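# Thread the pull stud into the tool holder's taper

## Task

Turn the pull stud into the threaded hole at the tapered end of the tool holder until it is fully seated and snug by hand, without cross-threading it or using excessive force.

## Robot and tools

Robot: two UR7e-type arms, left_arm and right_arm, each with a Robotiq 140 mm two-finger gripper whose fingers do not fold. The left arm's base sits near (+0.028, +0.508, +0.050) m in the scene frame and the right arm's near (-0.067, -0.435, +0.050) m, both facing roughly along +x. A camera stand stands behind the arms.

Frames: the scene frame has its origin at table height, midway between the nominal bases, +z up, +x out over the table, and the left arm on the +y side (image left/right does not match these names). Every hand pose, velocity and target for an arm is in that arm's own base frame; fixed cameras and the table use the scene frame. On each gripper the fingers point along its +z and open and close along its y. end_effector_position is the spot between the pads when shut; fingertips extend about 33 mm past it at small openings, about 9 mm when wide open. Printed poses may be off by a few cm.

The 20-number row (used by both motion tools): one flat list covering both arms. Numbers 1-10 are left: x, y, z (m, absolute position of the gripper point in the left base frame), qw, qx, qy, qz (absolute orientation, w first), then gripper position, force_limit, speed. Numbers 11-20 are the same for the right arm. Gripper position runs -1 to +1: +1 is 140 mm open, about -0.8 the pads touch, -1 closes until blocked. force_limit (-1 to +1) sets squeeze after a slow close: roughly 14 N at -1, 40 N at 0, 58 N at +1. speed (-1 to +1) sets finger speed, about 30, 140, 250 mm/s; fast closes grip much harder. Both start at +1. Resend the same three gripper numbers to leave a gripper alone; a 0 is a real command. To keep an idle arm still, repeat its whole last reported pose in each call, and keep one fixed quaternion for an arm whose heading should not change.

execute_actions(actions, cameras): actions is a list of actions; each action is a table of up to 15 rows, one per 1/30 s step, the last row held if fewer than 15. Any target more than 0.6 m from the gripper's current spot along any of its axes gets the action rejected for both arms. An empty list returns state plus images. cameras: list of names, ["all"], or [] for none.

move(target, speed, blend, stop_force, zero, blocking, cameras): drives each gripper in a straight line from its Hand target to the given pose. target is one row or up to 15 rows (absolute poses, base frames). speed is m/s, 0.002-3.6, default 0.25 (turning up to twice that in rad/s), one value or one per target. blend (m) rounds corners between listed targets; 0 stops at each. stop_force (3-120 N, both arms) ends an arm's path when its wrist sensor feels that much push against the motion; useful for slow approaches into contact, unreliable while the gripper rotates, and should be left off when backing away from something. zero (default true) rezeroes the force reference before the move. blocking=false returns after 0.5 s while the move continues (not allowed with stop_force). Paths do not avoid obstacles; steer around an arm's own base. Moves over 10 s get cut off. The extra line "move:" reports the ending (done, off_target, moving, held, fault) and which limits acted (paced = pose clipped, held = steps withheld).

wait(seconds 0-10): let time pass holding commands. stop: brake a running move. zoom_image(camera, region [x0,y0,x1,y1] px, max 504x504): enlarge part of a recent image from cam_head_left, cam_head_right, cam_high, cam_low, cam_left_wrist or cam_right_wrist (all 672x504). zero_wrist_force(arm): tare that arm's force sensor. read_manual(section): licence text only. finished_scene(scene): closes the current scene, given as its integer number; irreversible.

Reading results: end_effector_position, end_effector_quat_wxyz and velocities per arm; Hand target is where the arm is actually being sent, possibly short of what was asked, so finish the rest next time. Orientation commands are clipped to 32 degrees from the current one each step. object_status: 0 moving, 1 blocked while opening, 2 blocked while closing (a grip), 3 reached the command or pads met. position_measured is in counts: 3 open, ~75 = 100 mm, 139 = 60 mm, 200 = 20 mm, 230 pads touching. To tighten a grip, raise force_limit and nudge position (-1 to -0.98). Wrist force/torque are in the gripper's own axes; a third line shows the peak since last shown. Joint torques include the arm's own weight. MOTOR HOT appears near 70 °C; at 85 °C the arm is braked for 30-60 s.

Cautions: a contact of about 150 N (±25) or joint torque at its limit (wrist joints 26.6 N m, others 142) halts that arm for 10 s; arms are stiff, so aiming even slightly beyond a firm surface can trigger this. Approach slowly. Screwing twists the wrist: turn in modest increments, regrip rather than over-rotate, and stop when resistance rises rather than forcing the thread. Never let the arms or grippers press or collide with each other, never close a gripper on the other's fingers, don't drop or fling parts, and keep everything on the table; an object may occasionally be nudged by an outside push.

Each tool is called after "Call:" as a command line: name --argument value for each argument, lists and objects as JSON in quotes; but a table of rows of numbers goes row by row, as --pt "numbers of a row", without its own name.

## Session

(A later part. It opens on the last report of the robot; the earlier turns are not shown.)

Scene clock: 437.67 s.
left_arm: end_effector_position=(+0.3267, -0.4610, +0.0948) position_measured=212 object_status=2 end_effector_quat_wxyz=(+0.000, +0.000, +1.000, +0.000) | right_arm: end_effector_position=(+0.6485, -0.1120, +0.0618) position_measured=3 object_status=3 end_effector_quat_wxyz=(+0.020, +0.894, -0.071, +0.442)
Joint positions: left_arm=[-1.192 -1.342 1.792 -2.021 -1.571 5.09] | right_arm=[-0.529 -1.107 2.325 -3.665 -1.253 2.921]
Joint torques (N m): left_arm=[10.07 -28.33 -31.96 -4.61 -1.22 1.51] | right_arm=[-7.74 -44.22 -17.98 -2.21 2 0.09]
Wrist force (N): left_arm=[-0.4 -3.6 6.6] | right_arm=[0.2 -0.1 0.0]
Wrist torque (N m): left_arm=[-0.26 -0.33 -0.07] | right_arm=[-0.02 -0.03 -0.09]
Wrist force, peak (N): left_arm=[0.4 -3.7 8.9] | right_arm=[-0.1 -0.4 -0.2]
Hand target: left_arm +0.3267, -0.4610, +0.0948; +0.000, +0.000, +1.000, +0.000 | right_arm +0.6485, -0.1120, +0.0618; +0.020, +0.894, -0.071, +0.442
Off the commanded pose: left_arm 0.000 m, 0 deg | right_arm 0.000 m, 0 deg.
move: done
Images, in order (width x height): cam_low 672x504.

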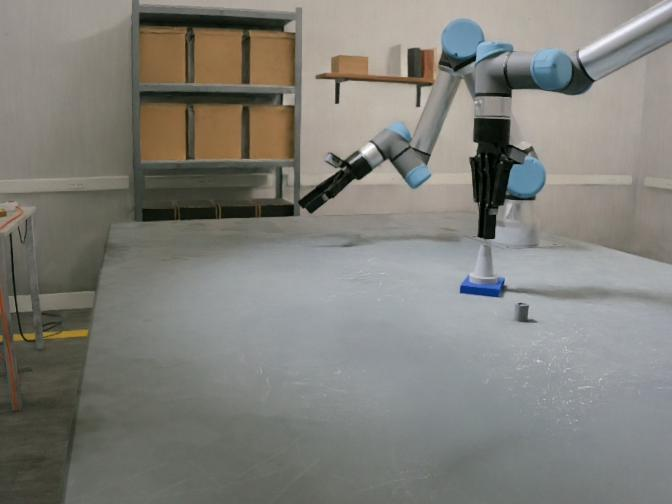

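Call:
move --target '[0.3267,-0.461,0.0944,0,-0.3827,-0.9239,0,-1,0.1,-0.9,0.6485,-0.1120,0.0618,0.020,0.894,-0.071,0.442,1,1,1]' --speed 0.3

Call:
move --pt "0.3267 -0.461 0.0944 0 -0.3827 -0.9239 0 0.1 -0.5 -0.5 0.6485 -0.1120 0.0618 0.020 0.894 -0.071 0.442 1 1 1" --pt "0.3267 -0.461 0.11 0 -0.7071 0.7071 0 0.1 -0.5 -0.5 0.6485 -0.1120 0.0618 0.020 0.894 -0.071 0.442 1 1 1" --pt "0.3267 -0.461 0.11 0 1 0 0 0.1 -0.5 -0.5 0.6485 -0.1120 0.0618 0.020 0.894 -0.071 0.442 1 1 1" --pt "0.3267 -0.461 0.11 0 0.7071 0.7071 0 0.1 -0.5 -0.5 0.6485 -0.1120 0.0618 0.020 0.894 -0.071 0.442 1 1 1" --speed 1 --blend '[0,0.01,0.01,0.01]' --cameras '["cam_low"]'

Call:
zoom_image --camera "cam_low" --region '[450, 210, 520, 300]'

Call:
move --pt "0.3267 -0.461 0.0944 0 0.7071 0.7071 0 0.1 -0.5 -0.5 0.6485 -0.1120 0.0618 0.020 0.894 -0.071 0.442 1 1 1" --pt "0.3267 -0.461 0.0944 0 0.7071 0.7071 0 -1 0.1 -0.9 0.6485 -0.1120 0.0618 0.020 0.894 -0.071 0.442 1 1 1" --speed 0.1

Call:
wait --seconds 1

Call:
move --target '[0.3267,-0.461,0.094,0,1,0,0,-1,0.1,-0.9,0.6485,-0.1120,0.0618,0.020,0.894,-0.071,0.442,1,1,1]' --speed 0.25 --cameras '["cam_low"]'

Call:
zoom_image --camera "cam_low" --region '[450, 210, 520, 300]'

Scene clock: 452.57 s.
left_arm: end_effector_position=(+0.3267, -0.4610, +0.0944) position_measured=212 object_status=2 end_effector_quat_wxyz=(+0.000, +0.383, +0.924, +0.000) | right_arm: end_effector_position=(+0.6485, -0.1120, +0.0618) position_measured=3 object_status=3 end_effector_quat_wxyz=(+0.020, +0.894, -0.071, +0.442)
Joint positions: left_arm=[-1.192 -1.342 1.793 -2.022 -1.571 5.876] | right_arm=[-0.529 -1.107 2.325 -3.665 -1.253 2.921]
Joint torques (N m): left_arm=[9.72 -25.46 -30.85 -4.72 -0.94 1.57] | right_arm=[-7.02 -45.02 -17.45 -2.16 1.98 -0.15]
Wrist force (N): left_arm=[-0.2 -1.9 0.7] | right_arm=[-0.2 0.0 -0.1]
Wrist torque (N m): left_arm=[-0.38 -0.36 -0.08] | right_arm=[0.00 0.04 -0.10]
Wrist force, peak (N): left_arm=[0.0 -3.2 10.3] | right_arm=[0.0 -0.5 0.1]
Hand target: left_arm +0.3267, -0.4610, +0.0944; +0.000, +0.383, +0.924, +0.000 | right_arm +0.6485, -0.1120, +0.0618; +0.020, +0.894, -0.071, +0.442
Off the commanded pose: left_arm 0.000 m, 0 deg | right_arm 0.000 m, 0 deg.
move: done

Scene clock: 457.10 s.
left_arm: end_effector_position=(+0.3267, -0.4610, +0.1100) position_measured=117 object_status=3 end_effector_quat_wxyz=(+0.000, +0.707, +0.707, +0.000) | right_arm: end_effector_position=(+0.6485, -0.1120, +0.0618) position_measured=3 object_status=3 end_effector_quat_wxyz=(+0.020, +0.894, -0.071, +0.442)
Joint positions: left_arm=[-1.192 -1.358 1.769 -1.982 -1.571 0.379] | right_arm=[-0.529 -1.107 2.325 -3.665 -1.253 2.921]
Joint torques (N m): left_arm=[-3.87 -43.49 -17.37 -0.2 0.53 -1.52] | right_arm=[-7.64 -45.13 -18 -2.19 1.99 -0.04]
Wrist force (N): left_arm=[-0.3 -0.6 -1.3] | right_arm=[0.1 -0.1 -0.1]
Wrist torque (N m): left_arm=[-0.39 -0.34 -0.29] | right_arm=[-0.02 -0.01 -0.10]
Wrist force, peak (N): left_arm=[-0.1 -0.3 -2.1] | right_arm=[0.2 -0.4 -0.2]
Hand target: left_arm +0.3267, -0.4610, +0.1100; +0.000, +0.707, +0.707, +0.000 | right_arm +0.6485, -0.1120, +0.0618; +0.020, +0.894, -0.071, +0.442
Off the commanded pose: left_arm 0.000 m, 0 deg | right_arm 0.000 m, 0 deg.
move: done
Images, in order (width x height): cam_low 672x504.

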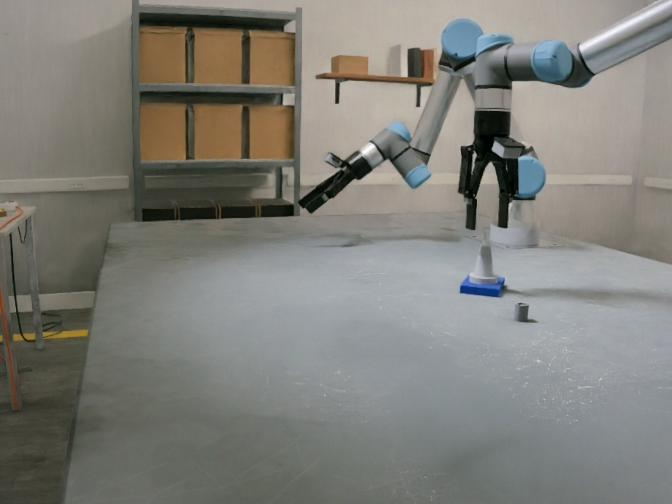

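Scaled by 5.600 from the camera's 672x504 image, which has a finer 960x720 frame.

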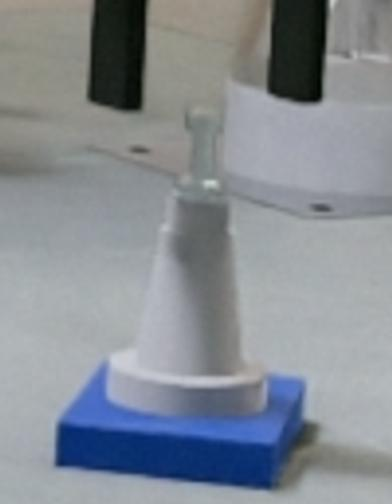

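Scene clock: 459.73 s.
left_arm: end_effector_position=(+0.3267, -0.4610, +0.0944) position_measured=212 object_status=0 end_effector_quat_wxyz=(+0.000, +0.707, +0.707, +0.000) | right_arm: end_effector_position=(+0.6485, -0.1120, +0.0618) position_measured=3 object_status=3 end_effector_quat_wxyz=(+0.020, +0.894, -0.071, +0.442)
Joint positions: left_arm=[-1.192 -1.342 1.793 -2.022 -1.571 0.378] | right_arm=[-0.529 -1.107 2.325 -3.665 -1.253 2.921]
Joint torques (N m): left_arm=[8.33 -41.48 -28.83 -0.07 -2.04 -1.31] | right_arm=[-7.44 -44.95 -17.22 -2.28 1.98 0]
Wrist force (N): left_arm=[0.0 0.0 -5.1] | right_arm=[0.1 -0.1 0.0]
Wrist torque (N m): left_arm=[-0.25 -0.32 -0.26] | right_arm=[-0.03 -0.02 -0.10]
Wrist force, peak (N): left_arm=[0.0 0.0 -5.1] | right_arm=[-0.1 -0.5 -0.2]
Hand target: left_arm +0.3267, -0.4610, +0.0944; +0.000, +0.707, +0.707, +0.000 | right_arm +0.6485, -0.1120, +0.0618; +0.020, +0.894, -0.071, +0.442
Off the commanded pose: left_arm 0.000 m, 0 deg | right_arm 0.000 m, 0 deg.
move: done

Scene clock: 460.73 s.
left_arm: end_effector_position=(+0.3267, -0.4610, +0.0944) position_measured=212 object_status=2 end_effector_quat_wxyz=(+0.000, +0.707, +0.707, +0.000) | right_arm: end_effector_position=(+0.6485, -0.1120, +0.0618) position_measured=3 object_status=3 end_effector_quat_wxyz=(+0.020, +0.894, -0.071, +0.442)
Joint positions: left_arm=[-1.192 -1.342 1.793 -2.022 -1.571 0.378] | right_arm=[-0.529 -1.107 2.325 -3.665 -1.253 2.921]
Joint torques (N m): left_arm=[8.19 -37.22 -25.36 -0.28 -1.98 -1.19] | right_arm=[-6.77 -44.56 -17.58 -2.18 2.06 -0.14]
Wrist force (N): left_arm=[0.4 -0.5 -4.9] | right_arm=[0.4 -0.2 -0.2]
Wrist torque (N m): left_arm=[-0.35 -0.39 -0.26] | right_arm=[-0.04 -0.09 -0.10]
Wrist force, peak (N): left_arm=[0.8 -0.5 -5.4] | right_arm=[0.4 -0.2 -0.2]
Hand target: left_arm +0.3267, -0.4610, +0.0944; +0.000, +0.707, +0.707, +0.000 | right_arm +0.6485, -0.1120, +0.0618; +0.020, +0.894, -0.071, +0.442
Tool commands: left_gripper/position=-1.0 left_gripper/force_limit=+0.1 left_gripper/speed=-0.9 right_gripper/position=+1.0 right_gripper/force_limit=+1.0 right_gripper/speed=+1.0
Off the commanded pose: left_arm 0.000 m, 0 deg | right_arm 0.000 m, 0 deg.
wait: 1.00 s; at rest by 0.17 s

Scene clock: 464.37 s.
left_arm: end_effector_position=(+0.3267, -0.4610, +0.0940) position_measured=212 object_status=2 end_effector_quat_wxyz=(+0.000, +1.000, +0.000, +0.000) | right_arm: end_effector_position=(+0.6485, -0.1120, +0.0618) position_measured=3 object_status=3 end_effector_quat_wxyz=(+0.020, +0.894, -0.071, +0.442)
Joint positions: left_arm=[-1.192 -1.342 1.794 -2.023 -1.571 1.949] | right_arm=[-0.529 -1.107 2.325 -3.665 -1.253 2.921]
Joint torques (N m): left_arm=[8.63 -25.34 -28.27 -4.49 -2.24 1.05] | right_arm=[-7.25 -44.24 -18.06 -2.19 1.97 -0.06]
Wrist force (N): left_arm=[0.8 0.8 0.3] | right_arm=[0.0 -0.1 -0.2]
Wrist torque (N m): left_arm=[-0.46 -0.37 -0.06] | right_arm=[-0.03 0.00 -0.10]
Wrist force, peak (N): left_arm=[0.2 -0.7 -5.2] | right_arm=[0.0 -0.5 0.1]
Hand target: left_arm +0.3267, -0.4610, +0.0940; +0.000, +1.000, +0.000, +0.000 | right_arm +0.6485, -0.1120, +0.0618; +0.020, +0.894, -0.071, +0.442
Off the commanded pose: left_arm 0.000 m, 0 deg | right_arm 0.000 m, 0 deg.
move: done
Images, in order (width x height): cam_low 672x504.

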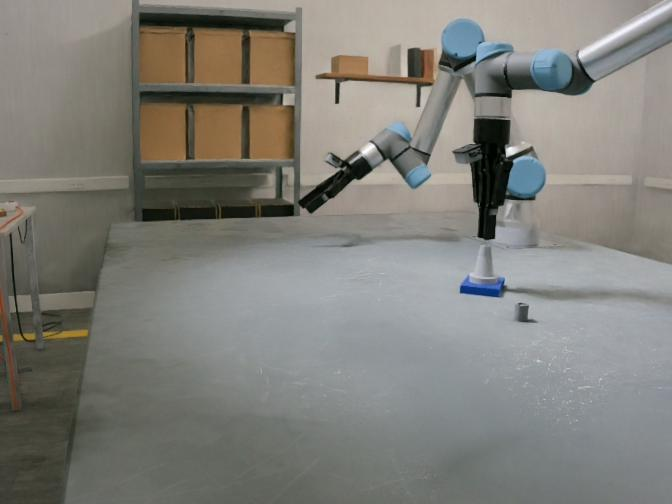

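Scaled by 5.600 from the camera's 672x504 image, which has a finer 960x720 frame.

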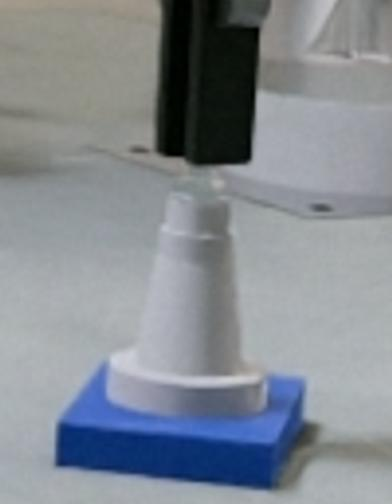

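Continuing in 90° steps until the torque rises.

Call:
move --target '[0.3267,-0.461,0.0935,0,0.7071,-0.7071,0,-1,0.1,-0.9,0.6485,-0.1120,0.0618,0.020,0.894,-0.071,0.442,1,1,1]' --speed 0.25

Call:
move --target '[0.3267,-0.461,0.0931,0,0,-1,0,-1,0.1,-0.9,0.6485,-0.1120,0.0618,0.020,0.894,-0.071,0.442,1,1,1]' --speed 0.25 --cameras '["cam_low","cam_head_left"]'

Call:
zoom_image --camera "cam_low" --region '[450, 210, 520, 300]'

Call:
zoom_image --camera "cam_head_left" --region '[300, 180, 360, 240]'

Scene clock: 475.03 s.
left_arm: end_effector_position=(+0.3267, -0.4610, +0.0935) position_measured=212 object_status=2 end_effector_quat_wxyz=(+0.000, +0.707, -0.707, +0.000) | right_arm: end_effector_position=(+0.6485, -0.1120, +0.0618) position_measured=3 object_status=3 end_effector_quat_wxyz=(+0.020, +0.894, -0.071, +0.442)
Joint positions: left_arm=[-1.192 -1.341 1.794 -2.024 -1.571 3.52] | right_arm=[-0.529 -1.107 2.325 -3.665 -1.253 2.921]
Joint torques (N m): left_arm=[7.9 -21.9 -27.72 -4.1 -2.69 1.59] | right_arm=[-7.15 -44.69 -18.35 -2.17 1.86 0.06]
Wrist force (N): left_arm=[-0.6 -2.6 -6.7] | right_arm=[0.0 -0.1 -0.1]
Wrist torque (N m): left_arm=[-0.29 -0.43 -0.48] | right_arm=[-0.02 0.00 -0.10]
Wrist force, peak (N): left_arm=[11.1 3.5 6.5] | right_arm=[0.1 -0.4 -0.3]
Hand target: left_arm +0.3267, -0.4610, +0.0935; +0.000, +0.707, -0.707, +0.000 | right_arm +0.6485, -0.1120, +0.0618; +0.020, +0.894, -0.071, +0.442
Off the commanded pose: left_arm 0.000 m, 0 deg | right_arm 0.000 m, 0 deg.
move: done

Scene clock: 478.67 s.
left_arm: end_effector_position=(+0.3267, -0.4610, +0.0931) position_measured=212 object_status=2 end_effector_quat_wxyz=(+0.000, +0.000, +1.000, +0.000) | right_arm: end_effector_position=(+0.6485, -0.1120, +0.0618) position_measured=3 object_status=3 end_effector_quat_wxyz=(+0.020, +0.894, -0.071, +0.442)
Joint positions: left_arm=[-1.192 -1.341 1.795 -2.025 -1.571 5.09] | right_arm=[-0.529 -1.107 2.325 -3.665 -1.253 2.921]
Joint torques (N m): left_arm=[8.49 -21.19 -25 -2.67 -2.48 1.48] | right_arm=[-7.37 -45.46 -18.23 -2.06 1.9 -0.02]
Wrist force (N): left_arm=[-3.3 -3.6 -7.2] | right_arm=[0.1 -0.2 -0.4]
Wrist torque (N m): left_arm=[-0.27 -0.34 -0.49] | right_arm=[-0.04 -0.03 -0.10]
Wrist force, peak (N): left_arm=[-3.9 -3.4 -7.2] | right_arm=[0.0 -0.5 -0.1]
Hand target: left_arm +0.3267, -0.4610, +0.0931; +0.000, +0.000, +1.000, +0.000 | right_arm +0.6485, -0.1120, +0.0618; +0.020, +0.894, -0.071, +0.442
Off the commanded pose: left_arm 0.000 m, 0 deg | right_arm 0.000 m, 0 deg.
move: done
Images, in order (width x height): cam_head_left 672x504, cam_low 672x504.

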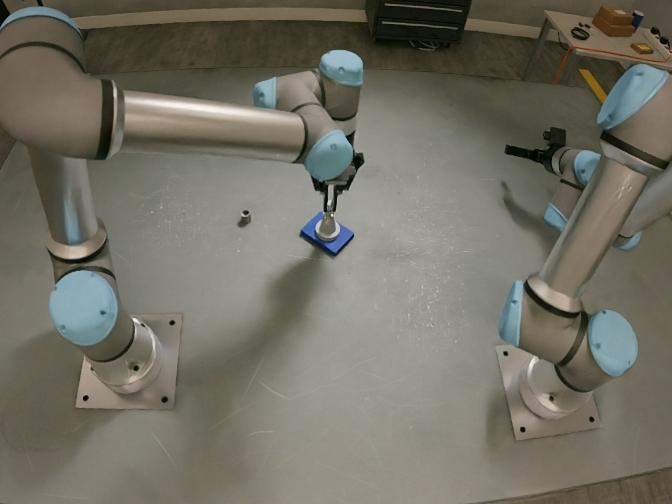

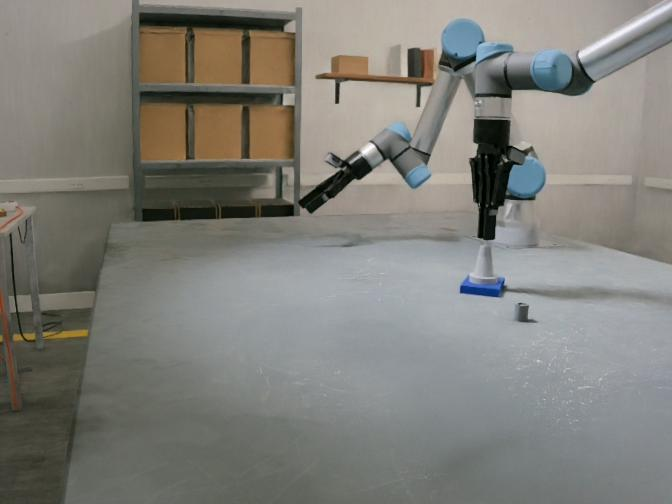

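Scaled by 5.600 from the camera's 672x504 image, which has a finer 960x720 frame.

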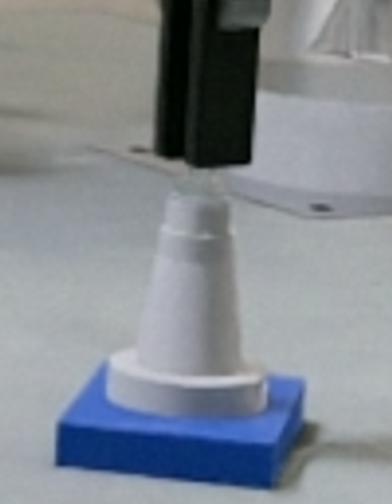

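Scaled by 8.400 from the camera's 672x504 image, which has a finer 960x720 frame.

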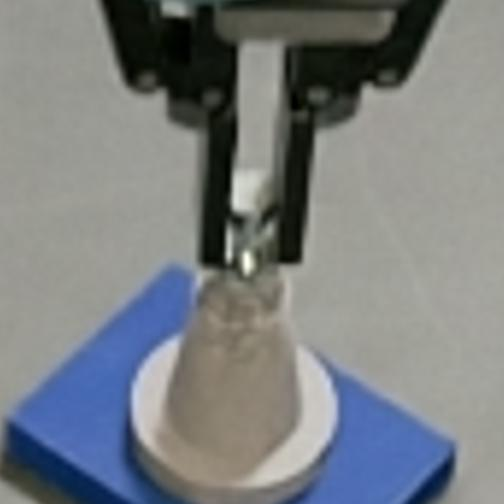

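Call:
move --pt "0.3267 -0.461 0.0931 0 0 -1 0 0.1 -0.5 -0.5 0.6485 -0.1120 0.0618 0.020 0.894 -0.071 0.442 1 1 1" --pt "0.3267 -0.461 0.17 0 0 -1 0 0.1 -0.5 -0.5 0.6485 -0.1120 0.0618 0.020 0.894 -0.071 0.442 1 1 1" --speed 0.2 --cameras '["cam_low","cam_head_left","cam_left_wrist"]'

Call:
zoom_image --camera "cam_low" --region '[450, 210, 520, 300]'

Call:
zoom_image --camera "cam_head_left" --region '[300, 180, 360, 240]'

Scene clock: 489.67 s.
left_arm: end_effector_position=(+0.3267, -0.4610, +0.1700) position_measured=117 object_status=3 end_effector_quat_wxyz=(+0.000, +0.000, +1.000, +0.000) | right_arm: end_effector_position=(+0.6485, -0.1120, +0.0618) position_measured=3 object_status=3 end_effector_quat_wxyz=(+0.020, +0.894, -0.071, +0.442)
Joint positions: left_arm=[-1.192 -1.405 1.664 -1.83 -1.571 5.091] | right_arm=[-0.529 -1.107 2.325 -3.665 -1.253 2.921]
Joint torques (N m): left_arm=[4.15 -25.96 -28.11 -2.89 -0.07 -1.62] | right_arm=[-6.57 -44.47 -17.94 -2.2 1.9 0.09]
Wrist force (N): left_arm=[0.2 -0.1 -1.8] | right_arm=[0.0 -0.2 0.0]
Wrist torque (N m): left_arm=[-0.29 -0.46 -0.12] | right_arm=[-0.03 0.01 -0.10]
Wrist force, peak (N): left_arm=[-3.0 -4.2 -7.2] | right_arm=[0.2 -0.6 0.1]
Hand target: left_arm +0.3267, -0.4610, +0.1700; +0.000, +0.000, +1.000, +0.000 | right_arm +0.6485, -0.1120, +0.0618; +0.020, +0.894, -0.071, +0.442
Off the commanded pose: left_arm 0.000 m, 0 deg | right_arm 0.000 m, 0 deg.
move: done
Images, in order (width x height): cam_head_left 672x504, cam_low 672x504, cam_left_wrist 672x504.

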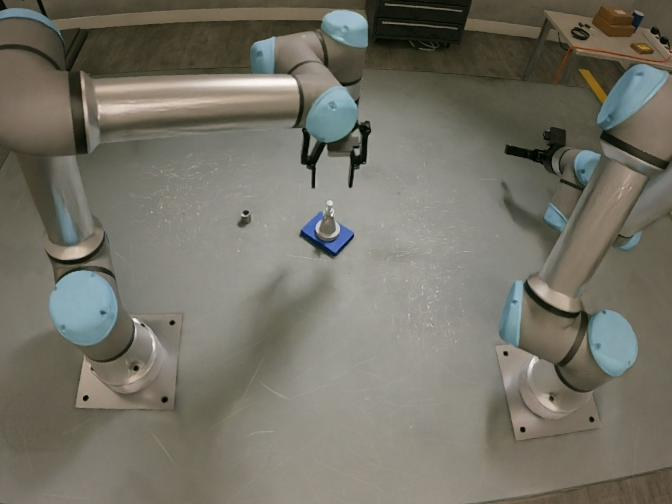

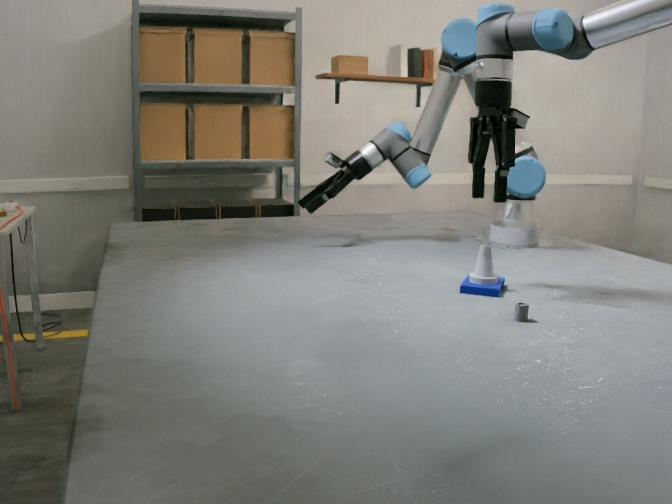

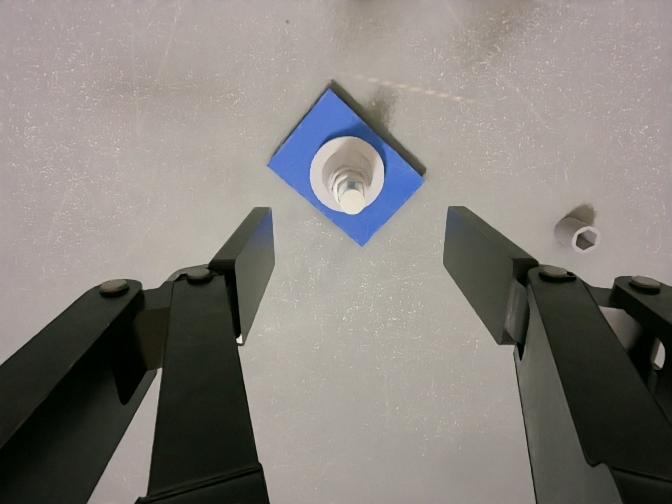

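Scaled by 5.600 from the camera's 672x504 image, which has a finer 960x720 frame.

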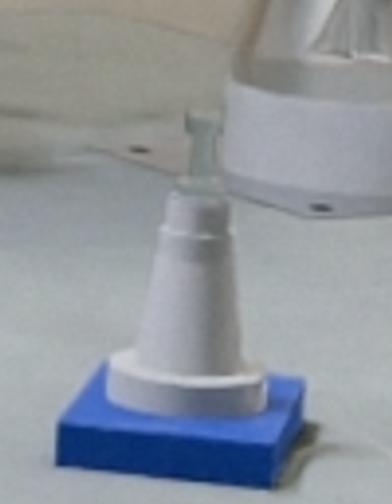

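Scaled by 8.400 from the camera's 672x504 image, which has a finer 960x720 frame.

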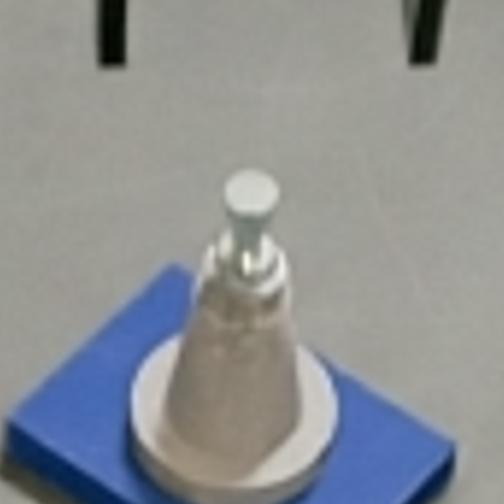

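Call:
move --pt "0.3267 -0.461 0.0935 0 -0.7071 0.7071 0 0.1 -0.5 -0.5 0.6485 -0.1120 0.0618 0.020 0.894 -0.071 0.442 1 1 1" --pt "0.3267 -0.461 0.0935 0 -0.7071 0.7071 0 -1 0.9 -0.7 0.6485 -0.1120 0.0618 0.020 0.894 -0.071 0.442 1 1 1" --speed 0.3

Call:
wait --seconds 1

Call:
move --target '[0.3267,-0.461,0.0934,0,0.3827,-0.9239,0,-1,0.9,-0.7,0.6485,-0.1120,0.0618,0.020,0.894,-0.071,0.442,1,1,1]' --speed 0.2

Scene clock: 504.53 s.
left_arm: end_effector_position=(+0.3267, -0.4610, +0.0935) position_measured=213 object_status=0 end_effector_quat_wxyz=(+0.000, +0.707, -0.707, +0.000) | right_arm: end_effector_position=(+0.6485, -0.1120, +0.0618) position_measured=3 object_status=3 end_effector_quat_wxyz=(+0.020, +0.894, -0.071, +0.442)
Joint positions: left_arm=[-1.192 -1.341 1.794 -2.024 -1.571 3.52] | right_arm=[-0.529 -1.107 2.325 -3.665 -1.253 2.921]
Joint torques (N m): left_arm=[-6.3 -40.4 -27.87 -0.25 -2.49 -1.69] | right_arm=[-6.74 -45.16 -18.76 -2.2 1.96 -0.02]
Wrist force (N): left_arm=[-2.2 -1.9 -6.9] | right_arm=[0.0 -0.2 0.0]
Wrist torque (N m): left_arm=[-0.35 -0.39 -0.27] | right_arm=[-0.04 0.00 -0.09]
Wrist force, peak (N): left_arm=[-1.8 -1.7 -7.2] | right_arm=[0.2 -0.5 0.0]
Hand target: left_arm +0.3267, -0.4610, +0.0935; +0.000, +0.707, -0.707, +0.000 | right_arm +0.6485, -0.1120, +0.0618; +0.020, +0.894, -0.071, +0.442
Off the commanded pose: left_arm 0.000 m, 0 deg | right_arm 0.000 m, 0 deg.
move: done

Scene clock: 505.53 s.
left_arm: end_effector_position=(+0.3267, -0.4610, +0.0935) position_measured=213 object_status=2 end_effector_quat_wxyz=(+0.000, +0.707, -0.707, +0.000) | right_arm: end_effector_position=(+0.6485, -0.1120, +0.0618) position_measured=3 object_status=3 end_effector_quat_wxyz=(+0.020, +0.894, -0.071, +0.442)
Joint positions: left_arm=[-1.192 -1.341 1.794 -2.024 -1.571 3.52] | right_arm=[-0.529 -1.107 2.325 -3.665 -1.253 2.921]
Joint torques (N m): left_arm=[-5.11 -35.15 -23.88 -0.43 -2.34 -1.75] | right_arm=[-6.83 -44.75 -18.58 -2.11 1.88 -0.06]
Wrist force (N): left_arm=[-2.0 -1.8 -7.0] | right_arm=[0.0 -0.1 0.1]
Wrist torque (N m): left_arm=[-0.34 -0.42 -0.26] | right_arm=[-0.03 0.01 -0.10]
Wrist force, peak (N): left_arm=[-2.1 -1.8 -7.2] | right_arm=[0.2 -0.4 0.0]
Hand target: left_arm +0.3267, -0.4610, +0.0935; +0.000, +0.707, -0.707, +0.000 | right_arm +0.6485, -0.1120, +0.0618; +0.020, +0.894, -0.071, +0.442
Tool commands: left_gripper/position=-1.0 left_gripper/force_limit=+0.9 left_gripper/speed=-0.7 right_gripper/position=+1.0 right_gripper/force_limit=+1.0 right_gripper/speed=+1.0
Off the commanded pose: left_arm 0.000 m, 0 deg | right_arm 0.000 m, 0 deg.
wait: 1.00 s; at rest by 0.17 s

Scene clock: 507.97 s.
left_arm: end_effector_position=(+0.3267, -0.4610, +0.0934) position_measured=213 object_status=2 end_effector_quat_wxyz=(+0.000, -0.383, +0.924, +0.000) | right_arm: end_effector_position=(+0.6485, -0.1120, +0.0618) position_measured=3 object_status=3 end_effector_quat_wxyz=(+0.020, +0.894, -0.071, +0.442)
Joint positions: left_arm=[-1.192 -1.341 1.794 -2.024 -1.571 4.305] | right_arm=[-0.529 -1.107 2.325 -3.665 -1.253 2.921]
Joint torques (N m): left_arm=[6.16 -22.36 -23.63 -3.48 -4.1 0.96] | right_arm=[-7.1 -44.69 -17.68 -2.21 1.95 0.02]
Wrist force (N): left_arm=[-4.9 -5.5 -4.6] | right_arm=[0.2 -0.4 0.0]
Wrist torque (N m): left_arm=[-0.26 -0.32 -0.66] | right_arm=[-0.09 -0.05 -0.10]
Wrist force, peak (N): left_arm=[-5.5 -6.0 -4.6] | right_arm=[0.2 -0.4 0.0]
Hand target: left_arm +0.3267, -0.4610, +0.0934; +0.000, -0.383, +0.924, +0.000 | right_arm +0.6485, -0.1120, +0.0618; +0.020, +0.894, -0.071, +0.442
Off the commanded pose: left_arm 0.000 m, 0 deg | right_arm 0.000 m, 0 deg.
move: done

Torque rose to a firm finger-tight level, so I release, retreat and finish.

Call:
move --pt "0.3267 -0.461 0.0934 0 0.3827 -0.9239 0 0.1 -0.5 -0.5 0.6485 -0.1120 0.0618 0.020 0.894 -0.071 0.442 1 1 1" --pt "0.3267 -0.461 0.18 0 0.3827 -0.9239 0 0.1 -0.5 -0.5 0.6485 -0.1120 0.0618 0.020 0.894 -0.071 0.442 1 1 1" --speed 0.2

Call:
finished_scene --scene 1

Scene clock: 515.93 s.
left_arm: end_effector_position=(+0.3267, -0.4610, +0.1800) position_measured=117 object_status=3 end_effector_quat_wxyz=(+0.000, -0.383, +0.924, +0.000) | right_arm: end_effector_position=(+0.6485, -0.1120, +0.0618) position_measured=3 object_status=3 end_effector_quat_wxyz=(+0.020, +0.894, -0.071, +0.442)
Joint positions: left_arm=[-1.192 -1.41 1.645 -1.805 -1.571 4.305] | right_arm=[-0.529 -1.107 2.325 -3.665 -1.253 2.921]
Joint torques (N m): left_arm=[1.37 -26.51 -28.71 -2.68 1.3 -1.58] | right_arm=[-7.01 -44.33 -17.68 -2.06 1.98 -0.02]
Wrist force (N): left_arm=[0.2 -0.4 -1.8] | right_arm=[0.0 -0.1 -0.1]
Wrist torque (N m): left_arm=[-0.34 -0.44 -0.11] | right_arm=[-0.01 0.00 -0.10]
Wrist force, peak (N): left_arm=[-4.7 -5.9 -5.1] | right_arm=[0.0 -0.6 -0.1]
Hand target: left_arm +0.3267, -0.4610, +0.1800; +0.000, -0.383, +0.924, +0.000 | right_arm +0.6485, -0.1120, +0.0618; +0.020, +0.894, -0.071, +0.442
Off the commanded pose: left_arm 0.000 m, 0 deg | right_arm 0.000 m, 0 deg.
move: done

The scene is finished: the task was done.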